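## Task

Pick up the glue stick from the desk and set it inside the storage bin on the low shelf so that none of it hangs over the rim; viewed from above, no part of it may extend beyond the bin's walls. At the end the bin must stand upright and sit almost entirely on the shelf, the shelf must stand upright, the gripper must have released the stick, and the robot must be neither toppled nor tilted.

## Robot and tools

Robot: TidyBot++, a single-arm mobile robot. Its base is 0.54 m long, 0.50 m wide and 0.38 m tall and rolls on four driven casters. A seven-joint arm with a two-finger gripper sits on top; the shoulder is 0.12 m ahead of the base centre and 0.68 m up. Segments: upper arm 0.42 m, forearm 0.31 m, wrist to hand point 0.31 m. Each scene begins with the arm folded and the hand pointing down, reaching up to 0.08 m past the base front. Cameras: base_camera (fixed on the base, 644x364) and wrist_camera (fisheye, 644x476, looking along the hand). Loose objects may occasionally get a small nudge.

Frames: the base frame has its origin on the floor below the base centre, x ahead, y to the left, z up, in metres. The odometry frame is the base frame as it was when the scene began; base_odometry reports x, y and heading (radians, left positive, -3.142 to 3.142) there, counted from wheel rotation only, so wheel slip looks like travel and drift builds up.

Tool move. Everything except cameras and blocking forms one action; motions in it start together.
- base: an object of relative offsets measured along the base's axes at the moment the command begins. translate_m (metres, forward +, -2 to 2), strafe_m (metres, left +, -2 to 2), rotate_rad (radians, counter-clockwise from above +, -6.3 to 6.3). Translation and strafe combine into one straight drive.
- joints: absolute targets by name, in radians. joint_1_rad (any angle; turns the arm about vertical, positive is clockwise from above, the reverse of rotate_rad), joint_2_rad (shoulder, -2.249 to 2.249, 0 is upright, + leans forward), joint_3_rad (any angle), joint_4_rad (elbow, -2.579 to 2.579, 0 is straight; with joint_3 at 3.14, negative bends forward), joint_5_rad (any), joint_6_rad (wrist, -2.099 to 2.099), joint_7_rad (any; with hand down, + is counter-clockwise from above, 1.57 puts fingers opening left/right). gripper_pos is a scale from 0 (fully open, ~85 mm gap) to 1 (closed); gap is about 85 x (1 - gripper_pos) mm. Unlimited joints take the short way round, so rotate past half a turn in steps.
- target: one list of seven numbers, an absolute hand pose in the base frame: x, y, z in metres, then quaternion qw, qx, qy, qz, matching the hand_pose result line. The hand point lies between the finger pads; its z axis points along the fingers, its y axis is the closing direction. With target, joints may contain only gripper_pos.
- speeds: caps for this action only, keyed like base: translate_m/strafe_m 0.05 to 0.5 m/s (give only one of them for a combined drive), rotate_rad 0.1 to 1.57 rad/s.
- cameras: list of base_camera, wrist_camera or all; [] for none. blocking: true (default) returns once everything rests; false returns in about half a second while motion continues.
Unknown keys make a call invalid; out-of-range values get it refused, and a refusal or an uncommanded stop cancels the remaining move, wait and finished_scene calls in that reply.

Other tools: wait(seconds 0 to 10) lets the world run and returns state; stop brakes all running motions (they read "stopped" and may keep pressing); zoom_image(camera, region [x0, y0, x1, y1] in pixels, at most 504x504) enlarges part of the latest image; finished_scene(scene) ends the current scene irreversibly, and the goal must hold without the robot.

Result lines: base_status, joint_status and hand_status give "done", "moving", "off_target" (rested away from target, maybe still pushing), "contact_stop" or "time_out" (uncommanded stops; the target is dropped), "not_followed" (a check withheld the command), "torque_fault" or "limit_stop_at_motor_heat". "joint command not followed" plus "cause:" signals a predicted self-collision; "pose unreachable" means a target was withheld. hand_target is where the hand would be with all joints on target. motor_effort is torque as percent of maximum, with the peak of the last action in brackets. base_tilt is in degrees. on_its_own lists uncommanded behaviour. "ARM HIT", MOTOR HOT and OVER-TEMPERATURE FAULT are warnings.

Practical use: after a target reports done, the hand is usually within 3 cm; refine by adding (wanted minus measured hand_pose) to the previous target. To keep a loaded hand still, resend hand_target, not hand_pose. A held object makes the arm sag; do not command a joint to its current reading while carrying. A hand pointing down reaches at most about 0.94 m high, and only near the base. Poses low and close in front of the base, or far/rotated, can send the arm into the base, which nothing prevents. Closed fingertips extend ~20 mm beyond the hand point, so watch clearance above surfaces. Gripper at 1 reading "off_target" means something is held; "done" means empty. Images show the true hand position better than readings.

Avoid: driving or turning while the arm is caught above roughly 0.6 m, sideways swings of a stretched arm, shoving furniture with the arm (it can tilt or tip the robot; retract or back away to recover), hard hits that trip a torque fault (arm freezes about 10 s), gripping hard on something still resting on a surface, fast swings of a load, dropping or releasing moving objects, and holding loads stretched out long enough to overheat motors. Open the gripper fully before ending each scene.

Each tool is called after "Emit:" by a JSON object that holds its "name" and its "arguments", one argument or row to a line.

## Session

Emit:
{"name": "move", "arguments": {
  "joints": {"joint_1_rad":0.0,"joint_2_rad":-0.308,"joint_3_rad":3.14,"joint_4_rad":-1.6,"joint_5_rad":0,"joint_6_rad":-0.66,"joint_7_rad":1.57,"gripper_pos":0},
  "cameras": ["wrist_camera"]
}}

Emit:
{"name": "move", "arguments": {
  "base": {"rotate_rad":1.5},
  "cameras": ["wrist_camera"]
}}

Emit:
{"name": "move", "arguments": {
  "base": {"rotate_rad":1.5},
  "cameras": ["wrist_camera"]
}}

Scene clock: 2.23 s.
move: done
base_odometry: x=+0.000 y=+0.000 heading=+0.000
base_tilt: forward=-0.3 right=+0.2
base_status: not commanded
joint_positions: joint_1_rad=+0.015 joint_2_rad=-0.321 joint_3_rad=+3.151 joint_4_rad=-1.626 joint_5_rad=-0.008 joint_6_rad=-0.727 joint_7_rad=+1.546 gripper_pos=+0.000
joint_status: all done
motor_effort: joint_1_rad=+0(1) joint_2_rad=-9(9) joint_3_rad=+1(2) joint_4_rad=+22(22) joint_5_rad=+0(1) joint_6_rad=+9(9) joint_7_rad=+0(1)
hand_pose: x=+0.5684 y=-0.0089 z=+1.0256 quat_wxyz=(-0.005, +0.849, -0.023, +0.527) (m; base frame)
hand_target: x=+0.5826 y=+0.0022 z=+1.0535 quat_wxyz=(+0.000, +0.828, +0.000, +0.560) (m; base frame)
hand_status: not commanded
pictures: wrist_camera
camera_calibration:
wrist_camera: T_world_to_cam=[[-0.0332239, -0.998498, -0.0435682, 0.0619434], [-0.431192, 0.0536468, -0.900664, 1.22692], [0.901648, -0.0111373, -0.432327, 0.0671349], [0, 0, 0, 1]] pos_world=[0.470563, -0.00322209, 1.13676]

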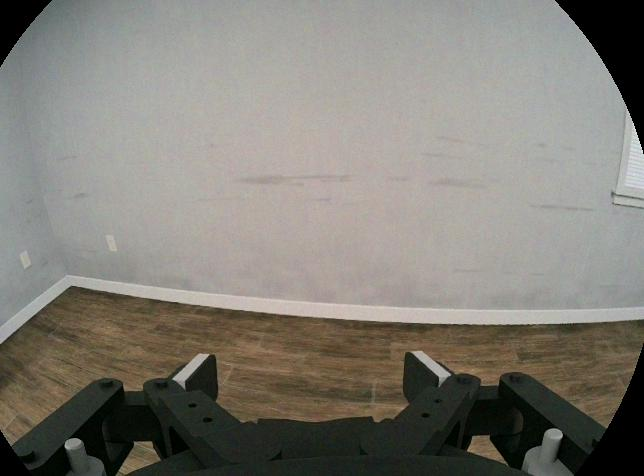

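Scene clock: 4.53 s.
move: done
base_odometry: x=+0.000 y=+0.000 heading=+1.499
base_tilt: forward=-0.3 right=+0.2
base_status: done
joint_positions: joint_1_rad=+0.006 joint_2_rad=-0.310 joint_3_rad=+3.147 joint_4_rad=-1.626 joint_5_rad=-0.008 joint_6_rad=-0.723 joint_7_rad=+1.546 gripper_pos=+0.000
joint_status: not commanded
motor_effort: joint_1_rad=-1(2) joint_2_rad=-9(11) joint_3_rad=+1(2) joint_4_rad=+21(22) joint_5_rad=+0(1) joint_6_rad=+9(9) joint_7_rad=+0(1)
hand_pose: x=+0.5729 y=-0.0024 z=+1.0214 quat_wxyz=(-0.008, +0.852, -0.017, +0.524) (m; base frame)
hand_target: x=+0.5826 y=+0.0022 z=+1.0535 quat_wxyz=(+0.000, +0.828, +0.000, +0.560) (m; base frame)
hand_status: not commanded
pictures: wrist_camera
camera_calibration:
wrist_camera: T_world_to_cam=[[-0.0201313, -0.998919, -0.0418988, 0.0592442], [-0.43893, 0.046483, -0.897318, 1.22574], [0.898296, 0.000326465, -0.439392, 0.0705474], [0, 0, 0, 1]] pos_world=[0.475834, 0.00218113, 1.13336]

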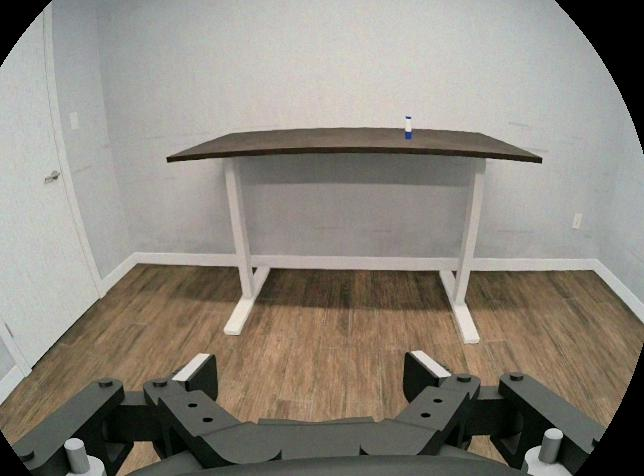

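Scene clock: 6.80 s.
move: done
base_odometry: x=+0.000 y=+0.000 heading=+2.999
base_tilt: forward=-0.3 right=+0.2
base_status: done
joint_positions: joint_1_rad=+0.003 joint_2_rad=-0.309 joint_3_rad=+3.144 joint_4_rad=-1.626 joint_5_rad=-0.008 joint_6_rad=-0.722 joint_7_rad=+1.546 gripper_pos=+0.000
joint_status: not commanded
motor_effort: joint_1_rad=+0(2) joint_2_rad=-9(11) joint_3_rad=+1(2) joint_4_rad=+21(22) joint_5_rad=+0(1) joint_6_rad=+9(10) joint_7_rad=+0(1)
hand_pose: x=+0.5733 y=+0.0003 z=+1.0211 quat_wxyz=(-0.009, +0.852, -0.014, +0.524) (m; base frame)
hand_target: x=+0.5826 y=+0.0022 z=+1.0535 quat_wxyz=(+0.000, +0.828, +0.000, +0.560) (m; base frame)
hand_status: not commanded
pictures: wrist_camera
camera_calibration:
wrist_camera: T_world_to_cam=[[-0.0147039, -0.999043, -0.0411894, 0.0580545], [-0.439501, 0.0434587, -0.89719, 1.22576], [0.898122, 0.00491055, -0.43972, 0.0705483], [0, 0, 0, 1]] pos_world=[0.476217, 0.0043825, 1.13315]

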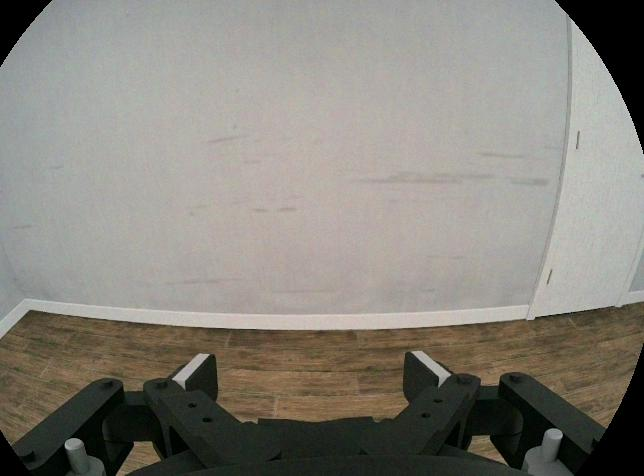

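Emit:
{"name": "move", "arguments": {
  "base": {"rotate_rad":-1.655},
  "joints": {"joint_1_rad":0.0,"joint_2_rad":0.2,"joint_3_rad":3.14,"joint_4_rad":-1.05,"joint_5_rad":0,"joint_6_rad":-0.85,"joint_7_rad":1.57},
  "cameras": []
}}

Emit:
{"name": "move", "arguments": {
  "base": {"translate_m":0.8,"strafe_m":-0.187}
}}

Emit:
{"name": "move", "arguments": {
  "target": [0.76, 0.0, 0.995, 0, 0.887, 0, 0.462],
  "cameras": ["wrist_camera"]
}}

Scene clock: 11.07 s.
move: done
base_odometry: x=+0.000 y=+0.000 heading=+1.344
base_tilt: forward=-0.3 right=+0.2
base_status: done
joint_positions: joint_1_rad=+0.007 joint_2_rad=+0.214 joint_3_rad=+3.143 joint_4_rad=-1.078 joint_5_rad=-0.008 joint_6_rad=-0.795 joint_7_rad=+1.546 gripper_pos=+0.000
joint_status: all done
motor_effort: joint_1_rad=-1(6) joint_2_rad=-28(34) joint_3_rad=+0(4) joint_4_rad=+21(23) joint_5_rad=-1(2) joint_6_rad=+9(10) joint_7_rad=+0(1)
hand_pose: x=+0.7812 y=-0.0022 z=+1.0260 quat_wxyz=(-0.008, +0.864, -0.015, +0.503) (m; base frame)
hand_target: x=+0.7696 y=+0.0023 z=+1.0362 quat_wxyz=(-0.001, +0.867, +0.000, +0.498) (m; base frame)
hand_status: not commanded
pictures: none
No camera images: "cameras" was empty.

Scene clock: 13.93 s.
move: done
base_odometry: x=+0.362 y=+0.738 heading=+1.343
base_tilt: forward=-0.3 right=+0.2
base_status: done
joint_positions: joint_1_rad=+0.007 joint_2_rad=+0.209 joint_3_rad=+3.143 joint_4_rad=-1.075 joint_5_rad=-0.008 joint_6_rad=-0.799 joint_7_rad=+1.546 gripper_pos=+0.000
joint_status: not commanded
motor_effort: joint_1_rad=-1(1) joint_2_rad=-28(31) joint_3_rad=+0(1) joint_4_rad=+21(22) joint_5_rad=-1(1) joint_6_rad=+9(9) joint_7_rad=-1(1)
hand_pose: x=+0.7790 y=-0.0020 z=+1.0298 quat_wxyz=(-0.008, +0.863, -0.015, +0.505) (m; base frame)
hand_target: x=+0.7696 y=+0.0023 z=+1.0362 quat_wxyz=(-0.001, +0.867, +0.000, +0.498) (m; base frame)
hand_status: not commanded
pictures: base_camera, wrist_camera
camera_calibration:
wrist_camera: T_world_to_cam=[[-0.0184757, -0.999047, -0.0395526, 0.0603998], [-0.478267, 0.0435707, -0.877133, 1.33362], [0.87802, 0.00271107, -0.478617, -0.0547361], [0, 0, 0, 1]] pos_world=[0.687, 0.00238398, 1.14595]

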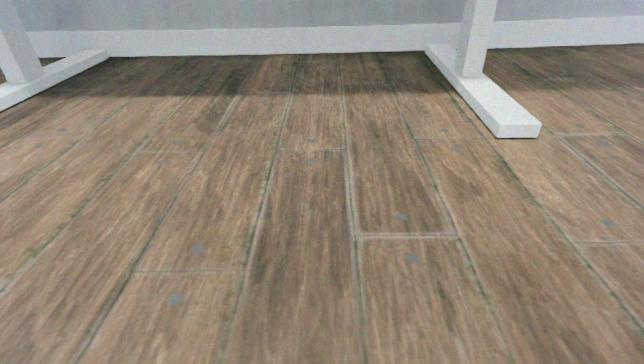

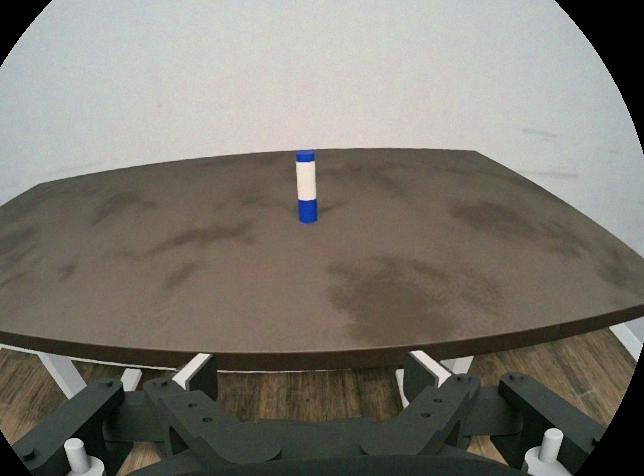

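Scene clock: 14.77 s.
move: done
base_odometry: x=+0.362 y=+0.738 heading=+1.343
base_tilt: forward=-0.3 right=+0.2
base_status: not commanded
joint_positions: joint_1_rad=-0.005 joint_2_rad=+0.206 joint_3_rad=+3.154 joint_4_rad=-1.117 joint_5_rad=-0.008 joint_6_rad=-0.812 joint_7_rad=+1.547 gripper_pos=+0.000
joint_status: not commanded
motor_effort: joint_1_rad=+0(1) joint_2_rad=-28(29) joint_3_rad=+0(1) joint_4_rad=+21(22) joint_5_rad=-1(1) joint_6_rad=+8(9) joint_7_rad=+0(1)
hand_pose: x=+0.7729 y=-0.0004 z=+1.0042 quat_wxyz=(-0.007, +0.876, -0.014, +0.482) (m; base frame)
hand_target: x=+0.7600 y=+0.0000 z=+0.9950 quat_wxyz=(+0.000, +0.887, +0.000, +0.462) (m; base frame)
hand_status: done (0.016 m and 3.2 deg from the pose sent, 0.040 m and 6.0 deg at the start)
pictures: wrist_camera
camera_calibration:
wrist_camera: T_world_to_cam=[[-0.0185271, -0.999193, -0.0356499, 0.0569195], [-0.52346, 0.0400725, -0.851107, 1.31694], [0.851849, 0.00289275, -0.52378, 0.00391239], [0, 0, 0, 1]] pos_world=[0.687085, 0.00408937, 1.12493]

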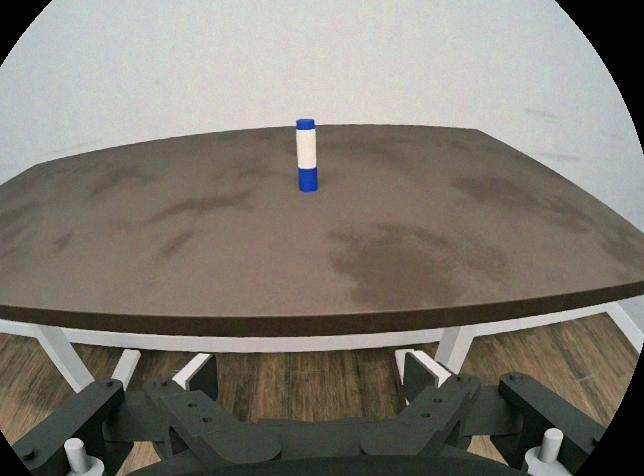

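Emit:
{"name": "move", "arguments": {
  "target": [0.76, 0.0, 1.005, 0, 0.8192, 0, 0.5736],
  "cameras": []
}}

Emit:
{"name": "move", "arguments": {
  "base": {"translate_m":0.2},
  "speeds": {"translate_m":0.25},
  "cameras": ["wrist_camera"]
}}

Scene clock: 18.93 s.
move: done
base_odometry: x=+0.362 y=+0.738 heading=+1.343
base_tilt: forward=-0.3 right=+0.2
base_status: not commanded
joint_positions: joint_1_rad=-0.005 joint_2_rad=+0.099 joint_3_rad=+3.154 joint_4_rad=-1.443 joint_5_rad=-0.008 joint_6_rad=-0.449 joint_7_rad=+1.547 gripper_pos=+0.000
joint_status: not commanded
motor_effort: joint_1_rad=+0(1) joint_2_rad=-25(28) joint_3_rad=+0(0) joint_4_rad=+22(23) joint_5_rad=+0(1) joint_6_rad=+9(9) joint_7_rad=-1(1)
hand_pose: x=+0.7591 y=-0.0016 z=+0.9821 quat_wxyz=(-0.008, +0.839, -0.015, +0.544) (m; base frame)
hand_target: x=+0.7600 y=+0.0000 z=+1.0050 quat_wxyz=(+0.000, +0.819, +0.000, +0.574) (m; base frame)
hand_status: done (0.023 m and 4.5 deg from the pose sent, 0.013 m and 12.5 deg at the start)
pictures: none
No camera images: "cameras" was empty.

Scene clock: 20.60 s.
move: done
base_odometry: x=+0.408 y=+0.933 heading=+1.343
base_tilt: forward=-0.3 right=+0.2
base_status: done
joint_positions: joint_1_rad=-0.005 joint_2_rad=+0.089 joint_3_rad=+3.154 joint_4_rad=-1.445 joint_5_rad=-0.008 joint_6_rad=-0.445 joint_7_rad=+1.547 gripper_pos=+0.000
joint_status: not commanded
motor_effort: joint_1_rad=+0(1) joint_2_rad=-24(27) joint_3_rad=+0(1) joint_4_rad=+22(23) joint_5_rad=+0(1) joint_6_rad=+9(10) joint_7_rad=-1(1)
hand_pose: x=+0.7564 y=-0.0016 z=+0.9886 quat_wxyz=(-0.008, +0.836, -0.015, +0.549) (m; base frame)
hand_target: x=+0.7600 y=+0.0000 z=+1.0050 quat_wxyz=(+0.000, +0.819, +0.000, +0.574) (m; base frame)
hand_status: not commanded
pictures: wrist_camera
camera_calibration:
wrist_camera: T_world_to_cam=[[-0.0154804, -0.999114, -0.0391391, 0.0561358], [-0.385151, 0.0420817, -0.921894, 1.26048], [0.922724, 0.000803148, -0.385461, -0.180527], [0, 0, 0, 1]] pos_world=[0.652923, 0.00318776, 1.09464]

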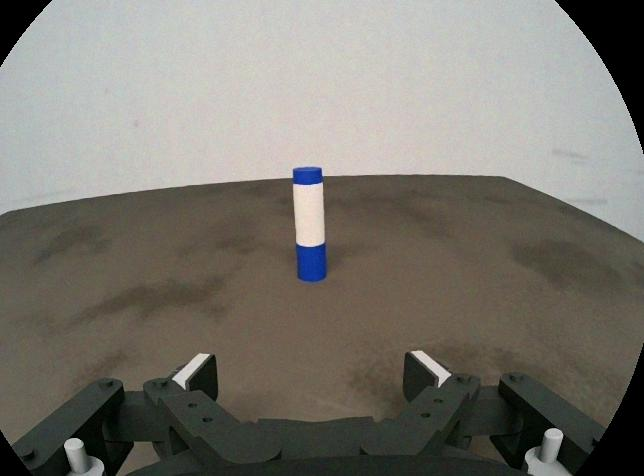

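Emit:
{"name": "move", "arguments": {
  "target": [0.76, 0.0, 1.02, 0, 0.8192, 0, 0.5736],
  "cameras": []
}}

Emit:
{"name": "move", "arguments": {
  "base": {"translate_m":0.14},
  "speeds": {"translate_m":0.15},
  "cameras": ["wrist_camera"]
}}

Scene clock: 22.20 s.
move: done
base_odometry: x=+0.408 y=+0.933 heading=+1.343
base_tilt: forward=-0.3 right=+0.2
base_status: not commanded
joint_positions: joint_1_rad=-0.005 joint_2_rad=+0.089 joint_3_rad=+3.154 joint_4_rad=-1.425 joint_5_rad=-0.008 joint_6_rad=-0.445 joint_7_rad=+1.547 gripper_pos=+0.000
joint_status: not commanded
motor_effort: joint_1_rad=-1(1) joint_2_rad=-25(26) joint_3_rad=+0(0) joint_4_rad=+22(23) joint_5_rad=-1(1) joint_6_rad=+9(10) joint_7_rad=+0(1)
hand_pose: x=+0.7585 y=-0.0016 z=+1.0011 quat_wxyz=(-0.008, +0.830, -0.015, +0.557) (m; base frame)
hand_target: x=+0.7600 y=+0.0000 z=+1.0200 quat_wxyz=(+0.000, +0.819, +0.000, +0.574) (m; base frame)
hand_status: done (0.019 m and 2.9 deg from the pose sent, 0.032 m and 3.9 deg at the start)
pictures: none
No camera images: "cameras" was empty.

Scene clock: 23.80 s.
move: done
base_odometry: x=+0.439 y=+1.069 heading=+1.343
base_tilt: forward=-0.3 right=+0.2
base_status: done
joint_positions: joint_1_rad=-0.005 joint_2_rad=+0.089 joint_3_rad=+3.154 joint_4_rad=-1.425 joint_5_rad=-0.008 joint_6_rad=-0.445 joint_7_rad=+1.547 gripper_pos=+0.000
joint_status: not commanded
motor_effort: joint_1_rad=-1(2) joint_2_rad=-25(27) joint_3_rad=+0(1) joint_4_rad=+22(23) joint_5_rad=+0(1) joint_6_rad=+9(10) joint_7_rad=-1(1)
hand_pose: x=+0.7587 y=-0.0016 z=+1.0008 quat_wxyz=(-0.008, +0.830, -0.015, +0.557) (m; base frame)
hand_target: x=+0.7600 y=+0.0000 z=+1.0200 quat_wxyz=(+0.000, +0.819, +0.000, +0.574) (m; base frame)
hand_status: not commanded
pictures: wrist_camera
camera_calibration:
wrist_camera: T_world_to_cam=[[-0.0146124, -0.999122, -0.039257, 0.0560934], [-0.366416, 0.0418807, -0.929508, 1.26594], [0.930336, 0.000802033, -0.366707, -0.202514], [0, 0, 0, 1]] pos_world=[0.653087, 0.00318808, 1.10464]

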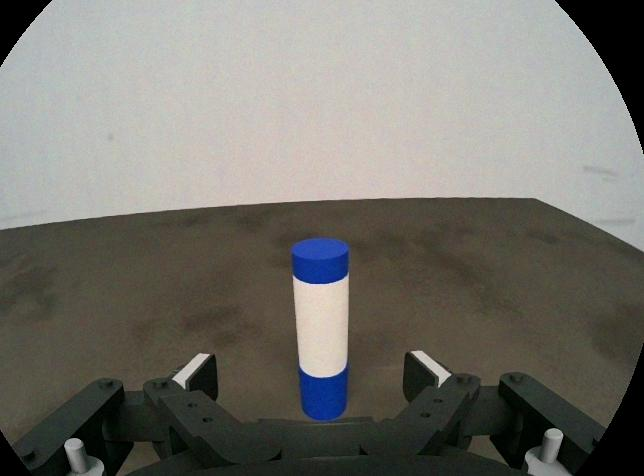

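Emit:
{"name": "move", "arguments": {
  "base": {"translate_m":0.03,"strafe_m":-0.004},
  "speeds": {"translate_m":0.1},
  "cameras": ["wrist_camera"]
}}

Emit:
{"name": "move", "arguments": {
  "joints": {"gripper_pos":0.85},
  "cameras": ["wrist_camera"]
}}

Scene clock: 25.97 s.
move: done
base_odometry: x=+0.450 y=+1.098 heading=+1.343
base_tilt: forward=-0.3 right=+0.2
base_status: done
joint_positions: joint_1_rad=-0.006 joint_2_rad=+0.092 joint_3_rad=+3.154 joint_4_rad=-1.425 joint_5_rad=-0.008 joint_6_rad=-0.445 joint_7_rad=+1.547 gripper_pos=+0.000
joint_status: not commanded
motor_effort: joint_1_rad=-1(1) joint_2_rad=-24(27) joint_3_rad=+0(1) joint_4_rad=+22(23) joint_5_rad=+0(1) joint_6_rad=+9(10) joint_7_rad=+0(1)
hand_pose: x=+0.7594 y=-0.0014 z=+0.9992 quat_wxyz=(-0.008, +0.831, -0.014, +0.556) (m; base frame)
hand_target: x=+0.7600 y=+0.0000 z=+1.0200 quat_wxyz=(+0.000, +0.819, +0.000, +0.574) (m; base frame)
hand_status: not commanded
pictures: wrist_camera
camera_calibration:
wrist_camera: T_world_to_cam=[[-0.0144858, -0.999126, -0.039203, 0.0560185], [-0.368687, 0.0417817, -0.928614, 1.26569], [0.929441, 0.00100185, -0.36897, -0.200805], [0, 0, 0, 1]] pos_world=[0.654091, 0.00328809, 1.10344]

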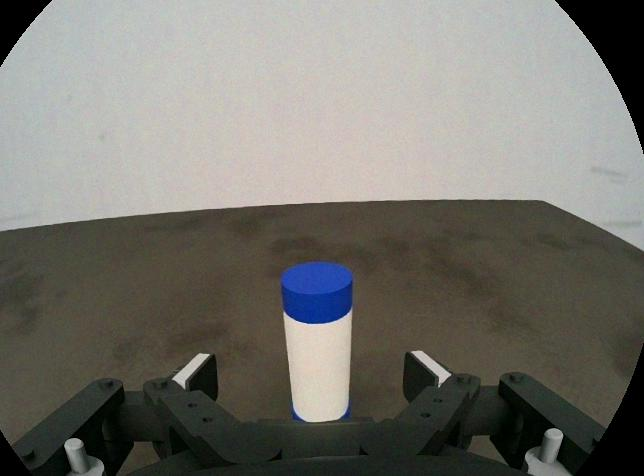

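Scene clock: 27.00 s.
move: off_target
base_odometry: x=+0.450 y=+1.098 heading=+1.343
base_tilt: forward=-0.3 right=+0.2
base_status: not commanded
joint_positions: joint_1_rad=-0.006 joint_2_rad=+0.092 joint_3_rad=+3.154 joint_4_rad=-1.424 joint_5_rad=-0.008 joint_6_rad=-0.445 joint_7_rad=+1.547 gripper_pos=+0.758
joint_status: gripper_pos off_target (ended at +0.758, target +0.850)
motor_effort: joint_1_rad=-1(1) joint_2_rad=-25(25) joint_3_rad=+0(0) joint_4_rad=+22(22) joint_5_rad=+0(1) joint_6_rad=+10(10) joint_7_rad=-1(1)
hand_pose: x=+0.7593 y=-0.0014 z=+0.9995 quat_wxyz=(-0.008, +0.831, -0.014, +0.556) (m; base frame)
hand_target: x=+0.7600 y=+0.0000 z=+1.0200 quat_wxyz=(+0.000, +0.819, +0.000, +0.574) (m; base frame)
hand_status: not commanded
pictures: wrist_camera
camera_calibration:
wrist_camera: T_world_to_cam=[[-0.0144688, -0.999126, -0.0392057, 0.0560152], [-0.368307, 0.0417783, -0.928765, 1.26572], [0.929592, 0.00100164, -0.36859, -0.201063], [0, 0, 0, 1]] pos_world=[0.65389, 0.0032881, 1.10364]

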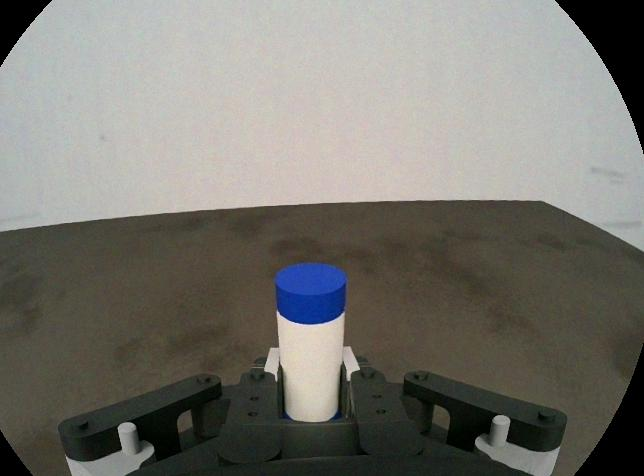

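Emit:
{"name": "move", "arguments": {
  "target": [0.75, 0.0, 1.08, 0, 0.8192, 0, 0.5736],
  "joints": {"gripper_pos":1.0},
  "cameras": ["wrist_camera"]
}}

Emit:
{"name": "move", "arguments": {
  "base": {"translate_m":-0.7},
  "cameras": ["wrist_camera"]
}}

Emit:
{"name": "move", "arguments": {
  "base": {"rotate_rad":-3.0},
  "cameras": ["wrist_camera"]
}}

Scene clock: 28.97 s.
move: off_target
base_odometry: x=+0.450 y=+1.098 heading=+1.343
base_tilt: forward=-0.3 right=+0.2
base_status: not commanded
joint_positions: joint_1_rad=-0.006 joint_2_rad=+0.091 joint_3_rad=+3.154 joint_4_rad=-1.237 joint_5_rad=-0.008 joint_6_rad=-0.571 joint_7_rad=+1.547 gripper_pos=+0.758
joint_status: gripper_pos off_target (ended at +0.758, target +1.000)
motor_effort: joint_1_rad=-1(1) joint_2_rad=-25(26) joint_3_rad=+0(1) joint_4_rad=+22(24) joint_5_rad=-1(1) joint_6_rad=+10(10) joint_7_rad=+0(1)
hand_pose: x=+0.7571 y=-0.0010 z=+1.0758 quat_wxyz=(-0.008, +0.813, -0.014, +0.582) (m; base frame)
hand_target: x=+0.7500 y=+0.0000 z=+1.0799 quat_wxyz=(+0.000, +0.819, +0.000, +0.574) (m; base frame)
hand_status: done (0.008 m and 2.2 deg from the pose sent, 0.081 m and 3.0 deg at the start)
pictures: wrist_camera
camera_calibration:
wrist_camera: T_world_to_cam=[[-0.0108814, -0.999162, -0.039447, 0.0569888], [-0.3101, 0.0408763, -0.949825, 1.31434], [0.950642, 0.00189708, -0.310285, -0.249496], [0, 0, 0, 1]] pos_world=[0.645379, 0.00368885, 1.17323]

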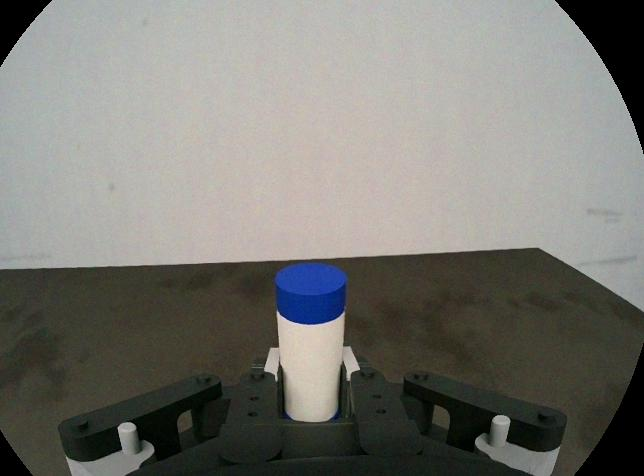

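Scene clock: 31.73 s.
move: done
base_odometry: x=+0.292 y=+0.416 heading=+1.343
base_tilt: forward=-0.3 right=+0.2
base_status: done
joint_positions: joint_1_rad=-0.010 joint_2_rad=+0.090 joint_3_rad=+3.154 joint_4_rad=-1.237 joint_5_rad=-0.008 joint_6_rad=-0.576 joint_7_rad=+1.547 gripper_pos=+0.758
joint_status: not commanded
motor_effort: joint_1_rad=+0(2) joint_2_rad=-24(28) joint_3_rad=+0(1) joint_4_rad=+22(23) joint_5_rad=+0(1) joint_6_rad=+9(10) joint_7_rad=-1(1)
hand_pose: x=+0.7561 y=+0.0013 z=+1.0754 quat_wxyz=(-0.009, +0.814, -0.012, +0.580) (m; base frame)
hand_target: x=+0.7500 y=+0.0000 z=+1.0799 quat_wxyz=(+0.000, +0.819, +0.000, +0.574) (m; base frame)
hand_status: not commanded
pictures: wrist_camera
camera_calibration:
wrist_camera: T_world_to_cam=[[-0.00753851, -0.999196, -0.0393789, 0.0565448], [-0.313453, 0.0397565, -0.948771, 1.31501], [0.949574, 0.0051911, -0.313501, -0.24448], [0, 0, 0, 1]] pos_world=[0.644774, 0.00548814, 1.17323]

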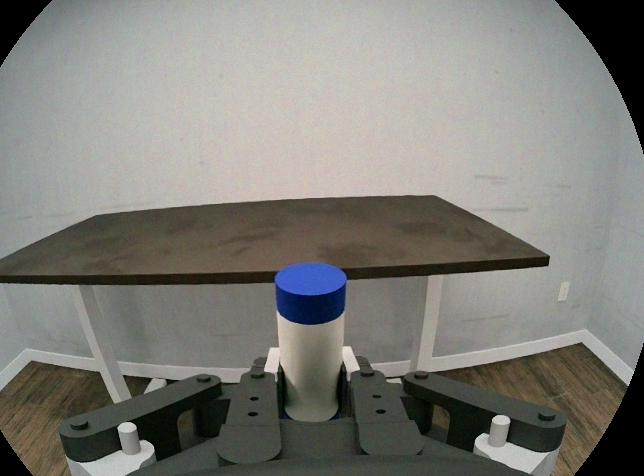

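Scene clock: 34.93 s.
move: done
base_odometry: x=+0.292 y=+0.416 heading=-1.656
base_tilt: forward=-0.3 right=+0.2
base_status: done
joint_positions: joint_1_rad=-0.016 joint_2_rad=+0.103 joint_3_rad=+3.163 joint_4_rad=-1.237 joint_5_rad=-0.008 joint_6_rad=-0.576 joint_7_rad=+1.547 gripper_pos=+0.758
joint_status: not commanded
motor_effort: joint_1_rad=-1(4) joint_2_rad=-25(29) joint_3_rad=+0(3) joint_4_rad=+22(23) joint_5_rad=-1(1) joint_6_rad=+10(10) joint_7_rad=+0(1)
hand_pose: x=+0.7614 y=+0.0008 z=+1.0668 quat_wxyz=(-0.009, +0.818, -0.012, +0.575) (m; base frame)
hand_target: x=+0.7500 y=+0.0000 z=+1.0799 quat_wxyz=(+0.000, +0.819, +0.000, +0.574) (m; base frame)
hand_status: not commanded
pictures: wrist_camera
camera_calibration:
wrist_camera: T_world_to_cam=[[-0.00932391, -0.999222, -0.0383211, 0.0560468], [-0.326066, 0.0392662, -0.944531, 1.31364], [0.945301, 0.00368849, -0.326179, -0.235423], [0, 0, 0, 1]] pos_world=[0.651401, 0.00529004, 1.16613]

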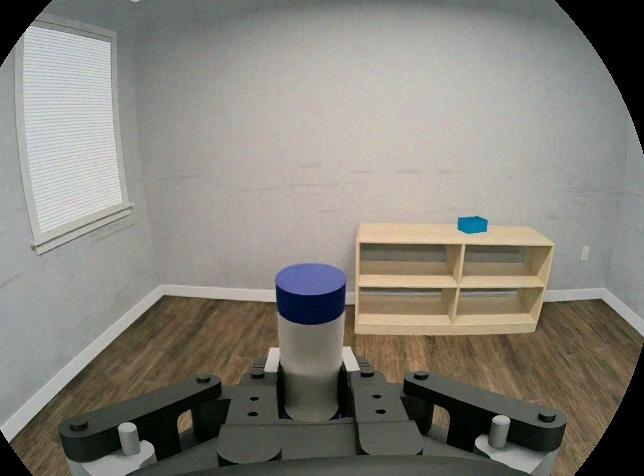

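Emit:
{"name": "move", "arguments": {
  "base": {"rotate_rad":-0.144},
  "cameras": []
}}

Emit:
{"name": "move", "arguments": {
  "base": {"translate_m":1.38,"strafe_m":-0.72},
  "cameras": ["wrist_camera"]
}}

Emit:
{"name": "move", "arguments": {
  "target": [0.70, 0.0, 0.95, 0, 0.9659, 0, 0.2588]
}}

Scene clock: 37.90 s.
move: done
base_odometry: x=+0.292 y=+0.416 heading=-1.800
base_tilt: forward=-0.3 right=+0.2
base_status: done
joint_positions: joint_1_rad=-0.015 joint_2_rad=+0.103 joint_3_rad=+3.172 joint_4_rad=-1.237 joint_5_rad=-0.008 joint_6_rad=-0.576 joint_7_rad=+1.547 gripper_pos=+0.758
joint_status: not commanded
motor_effort: joint_1_rad=+0(5) joint_2_rad=-25(26) joint_3_rad=+0(3) joint_4_rad=+22(23) joint_5_rad=-1(2) joint_6_rad=+9(10) joint_7_rad=+0(1)
hand_pose: x=+0.7615 y=-0.0055 z=+1.0668 quat_wxyz=(-0.005, +0.818, -0.016, +0.575) (m; base frame)
hand_target: x=+0.7500 y=+0.0000 z=+1.0799 quat_wxyz=(+0.000, +0.819, +0.000, +0.574) (m; base frame)
hand_status: not commanded
pictures: none
No camera images: "cameras" was empty.

Scene clock: 41.70 s.
move: done
base_odometry: x=-0.723 y=-0.765 heading=-1.801
base_tilt: forward=-0.3 right=+0.2
base_status: done
joint_positions: joint_1_rad=-0.016 joint_2_rad=+0.096 joint_3_rad=+3.172 joint_4_rad=-1.236 joint_5_rad=-0.008 joint_6_rad=-0.578 joint_7_rad=+1.547 gripper_pos=+0.758
joint_status: not commanded
motor_effort: joint_1_rad=+0(2) joint_2_rad=-25(28) joint_3_rad=+0(2) joint_4_rad=+22(23) joint_5_rad=+0(1) joint_6_rad=+9(10) joint_7_rad=+0(1)
hand_pose: x=+0.7585 y=-0.0050 z=+1.0716 quat_wxyz=(-0.006, +0.816, -0.016, +0.578) (m; base frame)
hand_target: x=+0.7500 y=+0.0000 z=+1.0799 quat_wxyz=(+0.000, +0.819, +0.000, +0.574) (m; base frame)
hand_status: not commanded
pictures: wrist_camera
camera_calibration:
wrist_camera: T_world_to_cam=[[-0.0186181, -0.999118, -0.0376374, 0.0566944], [-0.319508, 0.0416156, -0.946669, 1.31468], [0.947401, -0.00559976, -0.320001, -0.239301], [0, 0, 0, 1]] pos_world=[0.64782, 0.000593193, 1.17013]

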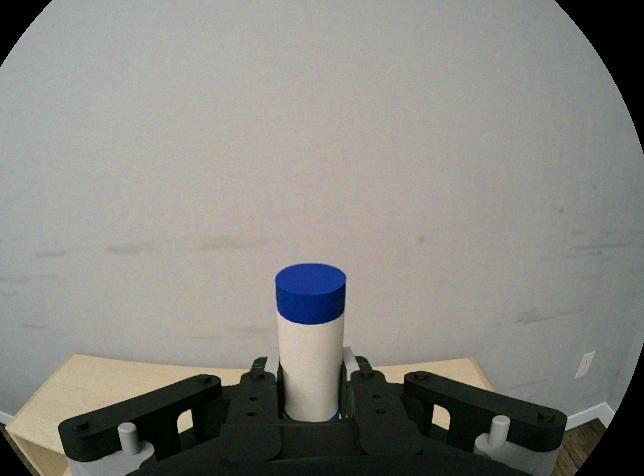

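Scene clock: 43.80 s.
move: done
base_odometry: x=-0.723 y=-0.765 heading=-1.801
base_tilt: forward=-0.3 right=+0.2
base_status: not commanded
joint_positions: joint_1_rad=-0.016 joint_2_rad=+0.352 joint_3_rad=+3.172 joint_4_rad=-0.778 joint_5_rad=-0.008 joint_6_rad=-1.462 joint_7_rad=+1.547 gripper_pos=+0.758
joint_status: not commanded
motor_effort: joint_1_rad=+0(1) joint_2_rad=-30(32) joint_3_rad=+0(1) joint_4_rad=+18(23) joint_5_rad=-1(1) joint_6_rad=+5(10) joint_7_rad=+0(1)
hand_pose: x=+0.7115 y=-0.0006 z=+0.9455 quat_wxyz=(-0.001, +0.962, -0.015, +0.272) (m; base frame)
hand_target: x=+0.7000 y=+0.0000 z=+0.9500 quat_wxyz=(+0.000, +0.966, +0.000, +0.259) (m; base frame)
hand_status: done (0.012 m and 2.3 deg from the pose sent, 0.135 m and 40.6 deg at the start)
pictures: base_camera, wrist_camera
camera_calibration:
wrist_camera: T_world_to_cam=[[-0.0343282, -0.999246, -0.0181223, 0.0482808], [-0.844745, 0.0387009, -0.533767, 1.16338], [0.534066, -0.00301457, -0.845437, 0.555698], [0, 0, 0, 1]] pos_world=[0.687635, 0.0048959, 1.09166]

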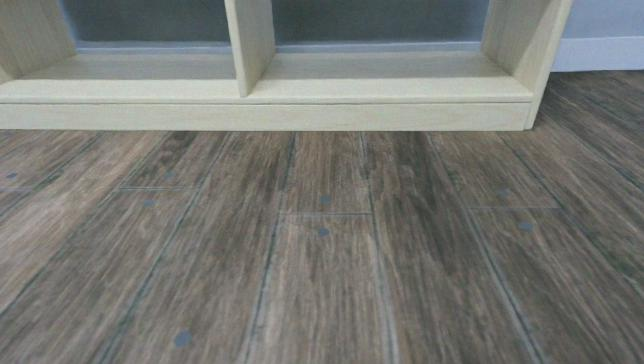

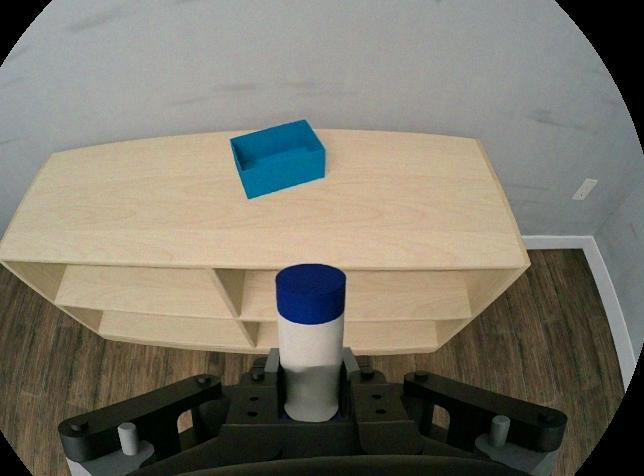

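Emit:
{"name": "move", "arguments": {
  "target": [0.68, -0.01, 0.84, 0.0519, 0.8002, -0.5933, 0.07],
  "cameras": []
}}

Emit:
{"name": "move", "arguments": {
  "base": {"translate_m":0.50,"strafe_m":0.05},
  "speeds": {"translate_m":0.3},
  "cameras": ["wrist_camera"]
}}

Scene clock: 48.13 s.
move: done
base_odometry: x=-0.723 y=-0.765 heading=-1.801
base_tilt: forward=-0.3 right=+0.2
base_status: not commanded
joint_positions: joint_1_rad=-0.130 joint_2_rad=+0.682 joint_3_rad=+3.394 joint_4_rad=-0.477 joint_5_rad=-0.008 joint_6_rad=-1.912 joint_7_rad=+0.404 gripper_pos=+0.758
joint_status: not commanded
motor_effort: joint_1_rad=-1(1) joint_2_rad=-39(41) joint_3_rad=+1(2) joint_4_rad=+16(19) joint_5_rad=+1(2) joint_6_rad=+1(6) joint_7_rad=-1(1)
hand_pose: x=+0.6950 y=-0.0112 z=+0.8283 quat_wxyz=(+0.042, +0.815, -0.573, +0.076) (m; base frame)
hand_target: x=+0.6800 y=-0.0100 z=+0.8400 quat_wxyz=(+0.052, +0.800, -0.593, +0.070) (m; base frame)
hand_status: done (0.019 m and 3.2 deg from the pose sent, 0.110 m and 74.1 deg at the start)
pictures: none
No camera images: "cameras" was empty.

Scene clock: 50.77 s.
move: done
base_odometry: x=-0.788 y=-1.263 heading=-1.801
base_tilt: forward=-0.3 right=+0.2
base_status: done
joint_positions: joint_1_rad=-0.131 joint_2_rad=+0.685 joint_3_rad=+3.394 joint_4_rad=-0.475 joint_5_rad=-0.008 joint_6_rad=-1.918 joint_7_rad=+0.401 gripper_pos=+0.758
joint_status: not commanded
motor_effort: joint_1_rad=-1(2) joint_2_rad=-39(41) joint_3_rad=+1(2) joint_4_rad=+15(17) joint_5_rad=+1(2) joint_6_rad=+2(3) joint_7_rad=-1(1)
hand_pose: x=+0.6938 y=-0.0109 z=+0.8270 quat_wxyz=(+0.044, +0.815, -0.574, +0.073) (m; base frame)
hand_target: x=+0.6800 y=-0.0100 z=+0.8400 quat_wxyz=(+0.052, +0.800, -0.593, +0.070) (m; base frame)
hand_status: not commanded
pictures: wrist_camera
camera_calibration:
wrist_camera: T_world_to_cam=[[-0.943619, -0.330512, -0.0185717, 0.673698], [-0.321863, 0.929148, -0.181904, 0.441604], [0.0773772, -0.16567, -0.983141, 0.893982], [0, 0, 0, 1]] pos_world=[0.708676, -0.0395437, 0.971751]

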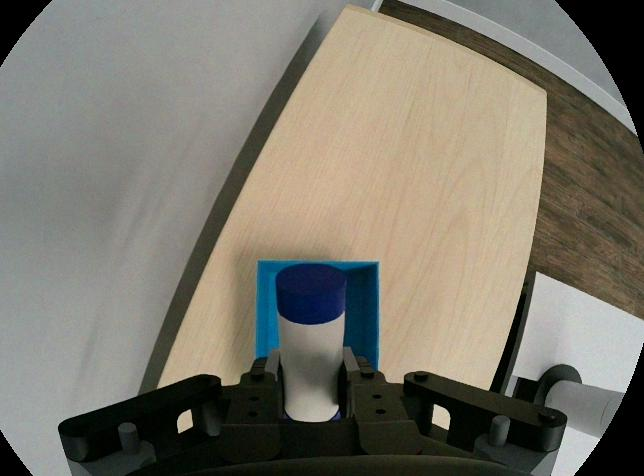

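Emit:
{"name": "move", "arguments": {
  "target": [0.70, -0.01, 0.71, 0.0519, 0.8002, -0.5933, 0.07],
  "cameras": ["wrist_camera"]
}}

Scene clock: 53.10 s.
move: done
base_odometry: x=-0.788 y=-1.263 heading=-1.801
base_tilt: forward=-0.3 right=+0.2
base_status: not commanded
joint_positions: joint_1_rad=-0.199 joint_2_rad=+0.672 joint_3_rad=+3.440 joint_4_rad=-0.928 joint_5_rad=-0.008 joint_6_rad=-1.582 joint_7_rad=+0.376 gripper_pos=+0.758
joint_status: not commanded
motor_effort: joint_1_rad=+0(1) joint_2_rad=-39(41) joint_3_rad=+3(3) joint_4_rad=+16(18) joint_5_rad=+1(2) joint_6_rad=+1(2) joint_7_rad=-1(1)
hand_pose: x=+0.6849 y=-0.0130 z=+0.6999 quat_wxyz=(+0.079, +0.813, -0.576, +0.040) (m; base frame)
hand_target: x=+0.7000 y=-0.0100 z=+0.7100 quat_wxyz=(+0.052, +0.800, -0.593, +0.070) (m; base frame)
hand_status: done (0.018 m and 5.2 deg from the pose sent, 0.117 m and 3.0 deg at the start)
pictures: wrist_camera
camera_calibration:
wrist_camera: T_world_to_cam=[[-0.945578, -0.316447, 0.0757801, 0.597646], [-0.324954, 0.930452, -0.169306, 0.410905], [-0.0169331, -0.184717, -0.982646, 0.833308], [0, 0, 0, 1]] pos_world=[0.712757, -0.0392772, 0.843126]

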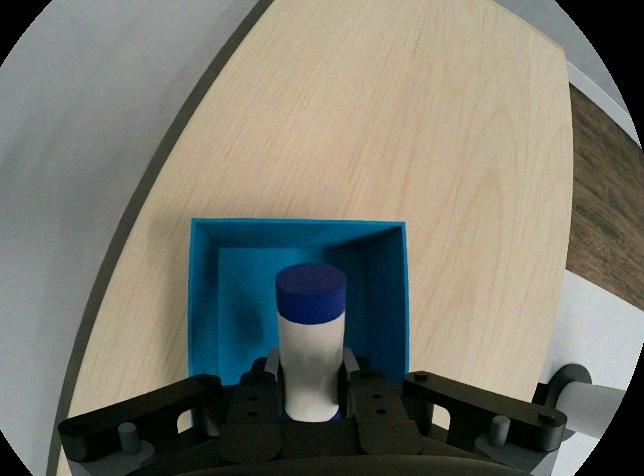

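Emit:
{"name": "move", "arguments": {
  "target": [0.718, -0.008, 0.68, 0.0519, 0.8002, -0.5933, 0.07],
  "cameras": ["wrist_camera"]
}}

Emit:
{"name": "move", "arguments": {
  "target": [0.718, -0.005, 0.665, 0.0519, 0.8002, -0.5933, 0.07],
  "cameras": ["wrist_camera"]
}}

Scene clock: 54.97 s.
move: done
base_odometry: x=-0.788 y=-1.263 heading=-1.801
base_tilt: forward=-0.3 right=+0.2
base_status: not commanded
joint_positions: joint_1_rad=-0.199 joint_2_rad=+0.711 joint_3_rad=+3.442 joint_4_rad=-0.928 joint_5_rad=-0.008 joint_6_rad=-1.531 joint_7_rad=+0.371 gripper_pos=+0.758
joint_status: not commanded
motor_effort: joint_1_rad=+0(1) joint_2_rad=-40(42) joint_3_rad=+3(3) joint_4_rad=+17(17) joint_5_rad=+1(2) joint_6_rad=+1(1) joint_7_rad=+0(1)
hand_pose: x=+0.7010 y=-0.0147 z=+0.6779 quat_wxyz=(+0.079, +0.813, -0.575, +0.049) (m; base frame)
hand_target: x=+0.7180 y=-0.0080 z=+0.6800 quat_wxyz=(+0.052, +0.800, -0.593, +0.070) (m; base frame)
hand_status: done (0.018 m and 4.7 deg from the pose sent, 0.039 m and 5.2 deg at the start)
pictures: wrist_camera
camera_calibration:
wrist_camera: T_world_to_cam=[[-0.945736, -0.317987, 0.0668453, 0.620305], [-0.324918, 0.92769, -0.183903, 0.423718], [-0.00353294, -0.195643, -0.980669, 0.800796], [0, 0, 0, 1]] pos_world=[0.727147, -0.0391601, 0.821774]

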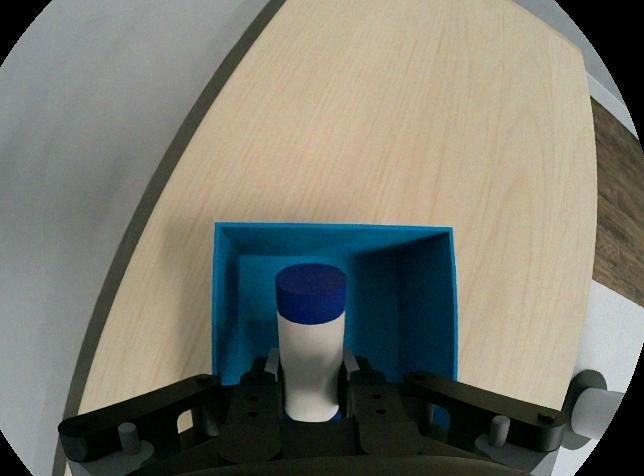

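Scene clock: 55.67 s.
move: done
base_odometry: x=-0.788 y=-1.263 heading=-1.801
base_tilt: forward=-0.3 right=+0.2
base_status: not commanded
joint_positions: joint_1_rad=-0.208 joint_2_rad=+0.712 joint_3_rad=+3.448 joint_4_rad=-0.965 joint_5_rad=-0.008 joint_6_rad=-1.486 joint_7_rad=+0.365 gripper_pos=+0.758
joint_status: not commanded
motor_effort: joint_1_rad=+0(1) joint_2_rad=-36(41) joint_3_rad=+3(3) joint_4_rad=+15(17) joint_5_rad=+1(2) joint_6_rad=+1(1) joint_7_rad=+0(1)
hand_pose: x=+0.7030 y=-0.0142 z=+0.6670 quat_wxyz=(+0.078, +0.812, -0.576, +0.054) (m; base frame)
hand_target: x=+0.7180 y=-0.0050 z=+0.6650 quat_wxyz=(+0.052, +0.800, -0.593, +0.070) (m; base frame)
hand_status: done (0.018 m and 4.3 deg from the pose sent, 0.023 m and 4.7 deg at the start)
pictures: wrist_camera
camera_calibration:
wrist_camera: T_world_to_cam=[[-0.946418, -0.317601, 0.058508, 0.629069], [-0.322884, 0.927056, -0.19056, 0.424901], [0.00628173, -0.19924, -0.979931, 0.782757], [0, 0, 0, 1]] pos_world=[0.727639, -0.0381578, 0.811211]

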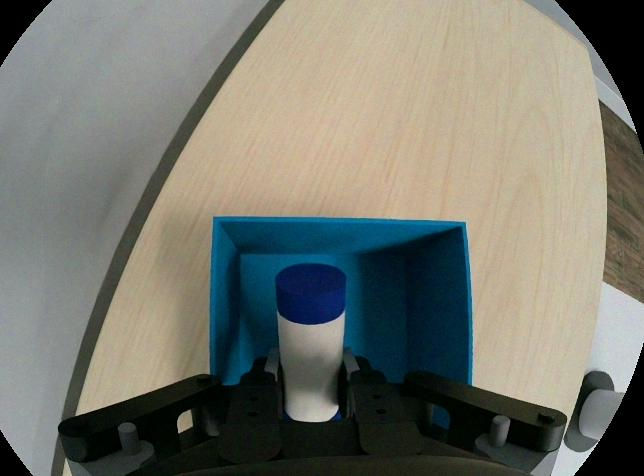

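Emit:
{"name": "move", "arguments": {
  "target": [0.709, -0.01, 0.677, 0.0519, 0.8002, -0.5933, 0.07],
  "cameras": []
}}

Emit:
{"name": "move", "arguments": {
  "target": [0.709, -0.009, 0.655, 0.0519, 0.8002, -0.5933, 0.07],
  "cameras": ["wrist_camera"]
}}

Scene clock: 57.23 s.
move: done
base_odometry: x=-0.788 y=-1.263 heading=-1.801
base_tilt: forward=-0.3 right=+0.2
base_status: not commanded
joint_positions: joint_1_rad=-0.208 joint_2_rad=+0.699 joint_3_rad=+3.448 joint_4_rad=-0.982 joint_5_rad=-0.008 joint_6_rad=-1.486 joint_7_rad=+0.365 gripper_pos=+0.758
joint_status: not commanded
motor_effort: joint_1_rad=+0(1) joint_2_rad=-39(41) joint_3_rad=+3(3) joint_4_rad=+16(17) joint_5_rad=+2(2) joint_6_rad=+1(1) joint_7_rad=-1(1)
hand_pose: x=+0.6974 y=-0.0151 z=+0.6687 quat_wxyz=(+0.078, +0.811, -0.577, +0.051) (m; base frame)
hand_target: x=+0.7090 y=-0.0100 z=+0.6770 quat_wxyz=(+0.052, +0.800, -0.593, +0.070) (m; base frame)
hand_status: done (0.015 m and 4.3 deg from the pose sent, 0.012 m and 4.3 deg at the start)
pictures: none
No camera images: "cameras" was empty.

Scene clock: 58.00 s.
move: done
base_odometry: x=-0.788 y=-1.263 heading=-1.801
base_tilt: forward=-0.3 right=+0.2
base_status: not commanded
joint_positions: joint_1_rad=-0.215 joint_2_rad=+0.700 joint_3_rad=+3.455 joint_4_rad=-1.039 joint_5_rad=-0.008 joint_6_rad=-1.434 joint_7_rad=+0.365 gripper_pos=+0.758
joint_status: not commanded
motor_effort: joint_1_rad=-1(1) joint_2_rad=-39(41) joint_3_rad=+3(4) joint_4_rad=+17(17) joint_5_rad=+1(2) joint_6_rad=+1(1) joint_7_rad=+0(1)
hand_pose: x=+0.6936 y=-0.0178 z=+0.6513 quat_wxyz=(+0.082, +0.811, -0.577, +0.050) (m; base frame)
hand_target: x=+0.7090 y=-0.0090 z=+0.6550 quat_wxyz=(+0.052, +0.800, -0.593, +0.070) (m; base frame)
hand_status: done (0.018 m and 4.7 deg from the pose sent, 0.019 m and 4.3 deg at the start)
pictures: wrist_camera
camera_calibration:
wrist_camera: T_world_to_cam=[[-0.946966, -0.313988, 0.0683189, 0.61397], [-0.321309, 0.927895, -0.189132, 0.420274], [-0.00400762, -0.201053, -0.979572, 0.773536], [0, 0, 0, 1]] pos_world=[0.719546, -0.0416694, 0.795276]

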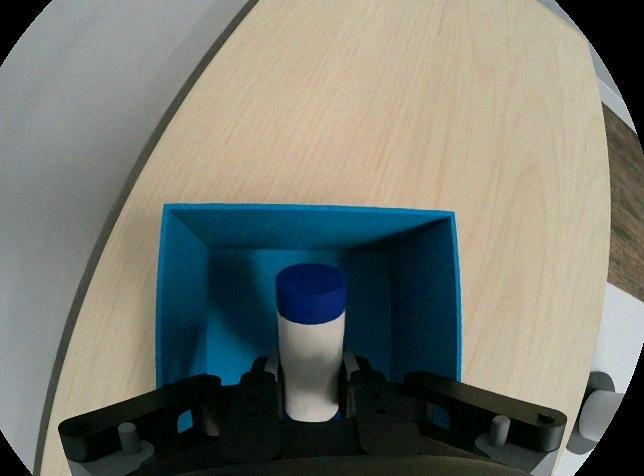

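Emit:
{"name": "move", "arguments": {
  "target": [0.711, -0.007, 0.642, 0.0519, 0.8002, -0.5933, 0.07],
  "cameras": ["wrist_camera"]
}}

Emit:
{"name": "move", "arguments": {
  "target": [0.711, -0.005, 0.63, 0.0519, 0.8002, -0.5933, 0.07],
  "cameras": ["wrist_camera"]
}}

Scene clock: 59.53 s.
move: done
base_odometry: x=-0.788 y=-1.263 heading=-1.801
base_tilt: forward=-0.3 right=+0.2
base_status: not commanded
joint_positions: joint_1_rad=-0.222 joint_2_rad=+0.697 joint_3_rad=+3.461 joint_4_rad=-1.051 joint_5_rad=-0.009 joint_6_rad=-1.406 joint_7_rad=+0.364 gripper_pos=+0.758
joint_status: not commanded
motor_effort: joint_1_rad=-1(1) joint_2_rad=-37(39) joint_3_rad=+3(4) joint_4_rad=+15(17) joint_5_rad=+1(2) joint_6_rad=+1(3) joint_7_rad=-1(1)
hand_pose: x=+0.6980 y=-0.0175 z=+0.6497 quat_wxyz=(+0.077, +0.812, -0.576, +0.059) (m; base frame)
hand_target: x=+0.7110 y=-0.0070 z=+0.6420 quat_wxyz=(+0.052, +0.800, -0.593, +0.070) (m; base frame)
hand_status: done (0.018 m and 4.0 deg from the pose sent, 0.022 m and 4.7 deg at the start)
pictures: wrist_camera
camera_calibration:
wrist_camera: T_world_to_cam=[[-0.946737, -0.317904, 0.0512549, 0.629247], [-0.321631, 0.925864, -0.198314, 0.427243], [0.0155897, -0.204236, -0.978797, 0.757836], [0, 0, 0, 1]] pos_world=[0.721331, -0.0407514, 0.794245]

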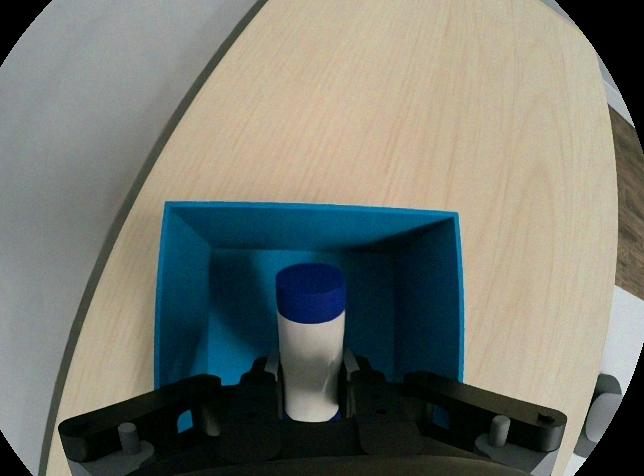

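Scene clock: 60.13 s.
move: done
base_odometry: x=-0.788 y=-1.263 heading=-1.801
base_tilt: forward=-0.3 right=+0.2
base_status: not commanded
joint_positions: joint_1_rad=-0.229 joint_2_rad=+0.689 joint_3_rad=+3.468 joint_4_rad=-1.070 joint_5_rad=-0.009 joint_6_rad=-1.386 joint_7_rad=+0.364 gripper_pos=+0.758
joint_status: not commanded
motor_effort: joint_1_rad=-1(1) joint_2_rad=-33(37) joint_3_rad=+3(4) joint_4_rad=+14(16) joint_5_rad=+1(2) joint_6_rad=+3(3) joint_7_rad=-1(1)
hand_pose: x=+0.6980 y=-0.0177 z=+0.6492 quat_wxyz=(+0.075, +0.812, -0.575, +0.064) (m; base frame)
hand_target: x=+0.7110 y=-0.0050 z=+0.6300 quat_wxyz=(+0.052, +0.800, -0.593, +0.070) (m; base frame)
hand_status: done (0.026 m and 3.7 deg from the pose sent, 0.027 m and 4.0 deg at the start)
pictures: wrist_camera
camera_calibration:
wrist_camera: T_world_to_cam=[[-0.946618, -0.319611, 0.041985, 0.6351], [-0.321274, 0.92474, -0.204054, 0.430788], [0.0263927, -0.20665, -0.978059, 0.749283], [0, 0, 0, 1]] pos_world=[0.719823, -0.0405424, 0.794082]

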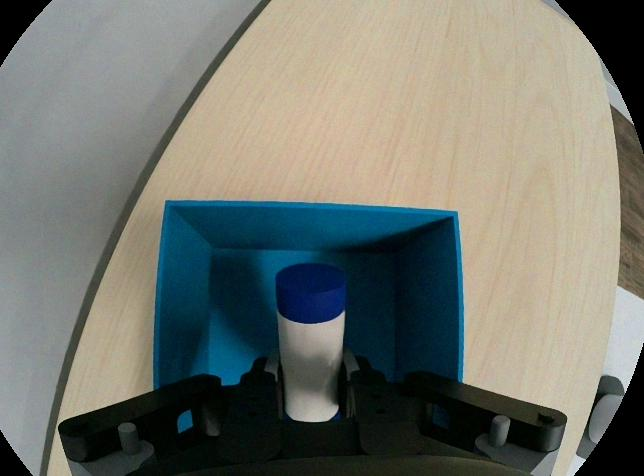

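Emit:
{"name": "move", "arguments": {
  "target": [0.711, -0.007, 0.644, 0.0519, 0.8002, -0.5933, 0.07],
  "cameras": []
}}

Emit:
{"name": "move", "arguments": {
  "joints": {"gripper_pos":0.55},
  "cameras": ["wrist_camera"]
}}

Emit:
{"name": "move", "arguments": {
  "target": [0.709, -0.009, 0.72, 0.0519, 0.8002, -0.5933, 0.07],
  "cameras": ["wrist_camera"]
}}

Scene clock: 68.80 s.
move: done
base_odometry: x=-0.788 y=-1.263 heading=-1.801
base_tilt: forward=-0.3 right=+0.2
base_status: not commanded
joint_positions: joint_1_rad=-0.229 joint_2_rad=+0.690 joint_3_rad=+3.469 joint_4_rad=-1.066 joint_5_rad=-0.009 joint_6_rad=-1.385 joint_7_rad=+0.364 gripper_pos=+0.758
joint_status: not commanded
motor_effort: joint_1_rad=+0(2) joint_2_rad=-36(38) joint_3_rad=+3(4) joint_4_rad=+16(16) joint_5_rad=+1(2) joint_6_rad=+2(3) joint_7_rad=-1(1)
hand_pose: x=+0.6995 y=-0.0175 z=+0.6498 quat_wxyz=(+0.074, +0.812, -0.575, +0.066) (m; base frame)
hand_target: x=+0.7110 y=-0.0070 z=+0.6440 quat_wxyz=(+0.052, +0.800, -0.593, +0.070) (m; base frame)
hand_status: done (0.017 m and 3.6 deg from the pose sent, 0.018 m and 3.7 deg at the start)
pictures: none
No camera images: "cameras" was empty.

Scene clock: 69.80 s.
move: done
base_odometry: x=-0.788 y=-1.263 heading=-1.801
base_tilt: forward=-0.3 right=+0.2
base_status: not commanded
joint_positions: joint_1_rad=-0.229 joint_2_rad=+0.675 joint_3_rad=+3.470 joint_4_rad=-1.058 joint_5_rad=-0.010 joint_6_rad=-1.385 joint_7_rad=+0.363 gripper_pos=+0.550
joint_status: all done
motor_effort: joint_1_rad=-1(2) joint_2_rad=-34(38) joint_3_rad=+3(3) joint_4_rad=+15(16) joint_5_rad=+1(1) joint_6_rad=+2(2) joint_7_rad=-1(1)
hand_pose: x=+0.7028 y=-0.0172 z=+0.6606 quat_wxyz=(+0.066, +0.811, -0.576, +0.074) (m; base frame)
hand_target: x=+0.7110 y=-0.0070 z=+0.6440 quat_wxyz=(+0.052, +0.800, -0.593, +0.070) (m; base frame)
hand_status: not commanded
pictures: wrist_camera
camera_calibration:
wrist_camera: T_world_to_cam=[[-0.94737, -0.319725, 0.0162773, 0.656909], [-0.315917, 0.925435, -0.209206, 0.433767], [0.051825, -0.203338, -0.977736, 0.742347], [0, 0, 0, 1]] pos_world=[0.720898, -0.0404455, 0.805873]

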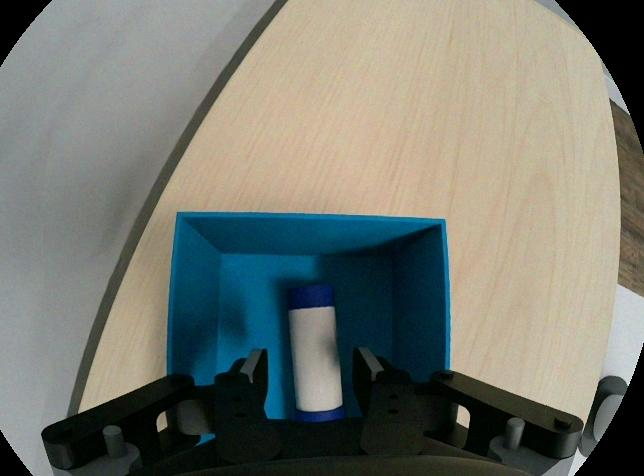

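Scene clock: 71.00 s.
move: done
base_odometry: x=-0.788 y=-1.263 heading=-1.801
base_tilt: forward=-0.3 right=+0.2
base_status: not commanded
joint_positions: joint_1_rad=-0.216 joint_2_rad=+0.683 joint_3_rad=+3.470 joint_4_rad=-0.882 joint_5_rad=-0.010 joint_6_rad=-1.513 joint_7_rad=+0.363 gripper_pos=+0.550
joint_status: not commanded
motor_effort: joint_1_rad=-1(1) joint_2_rad=-39(42) joint_3_rad=+3(4) joint_4_rad=+17(18) joint_5_rad=+1(2) joint_6_rad=+1(3) joint_7_rad=-1(1)
hand_pose: x=+0.7210 y=-0.0138 z=+0.7112 quat_wxyz=(+0.056, +0.809, -0.578, +0.091) (m; base frame)
hand_target: x=+0.7090 y=-0.0090 z=+0.7200 quat_wxyz=(+0.052, +0.800, -0.593, +0.070) (m; base frame)
hand_status: done (0.016 m and 3.2 deg from the pose sent, 0.060 m and 2.9 deg at the start)
pictures: wrist_camera
camera_calibration:
wrist_camera: T_world_to_cam=[[-0.947753, -0.318374, -0.0200691, 0.700482], [-0.306024, 0.925146, -0.22462, 0.450844], [0.09008, -0.206742, -0.97424, 0.761501], [0, 0, 0, 1]] pos_world=[0.733257, -0.036647, 0.857211]

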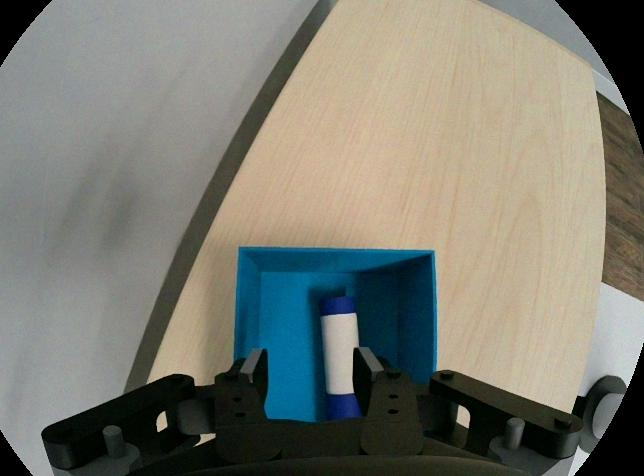

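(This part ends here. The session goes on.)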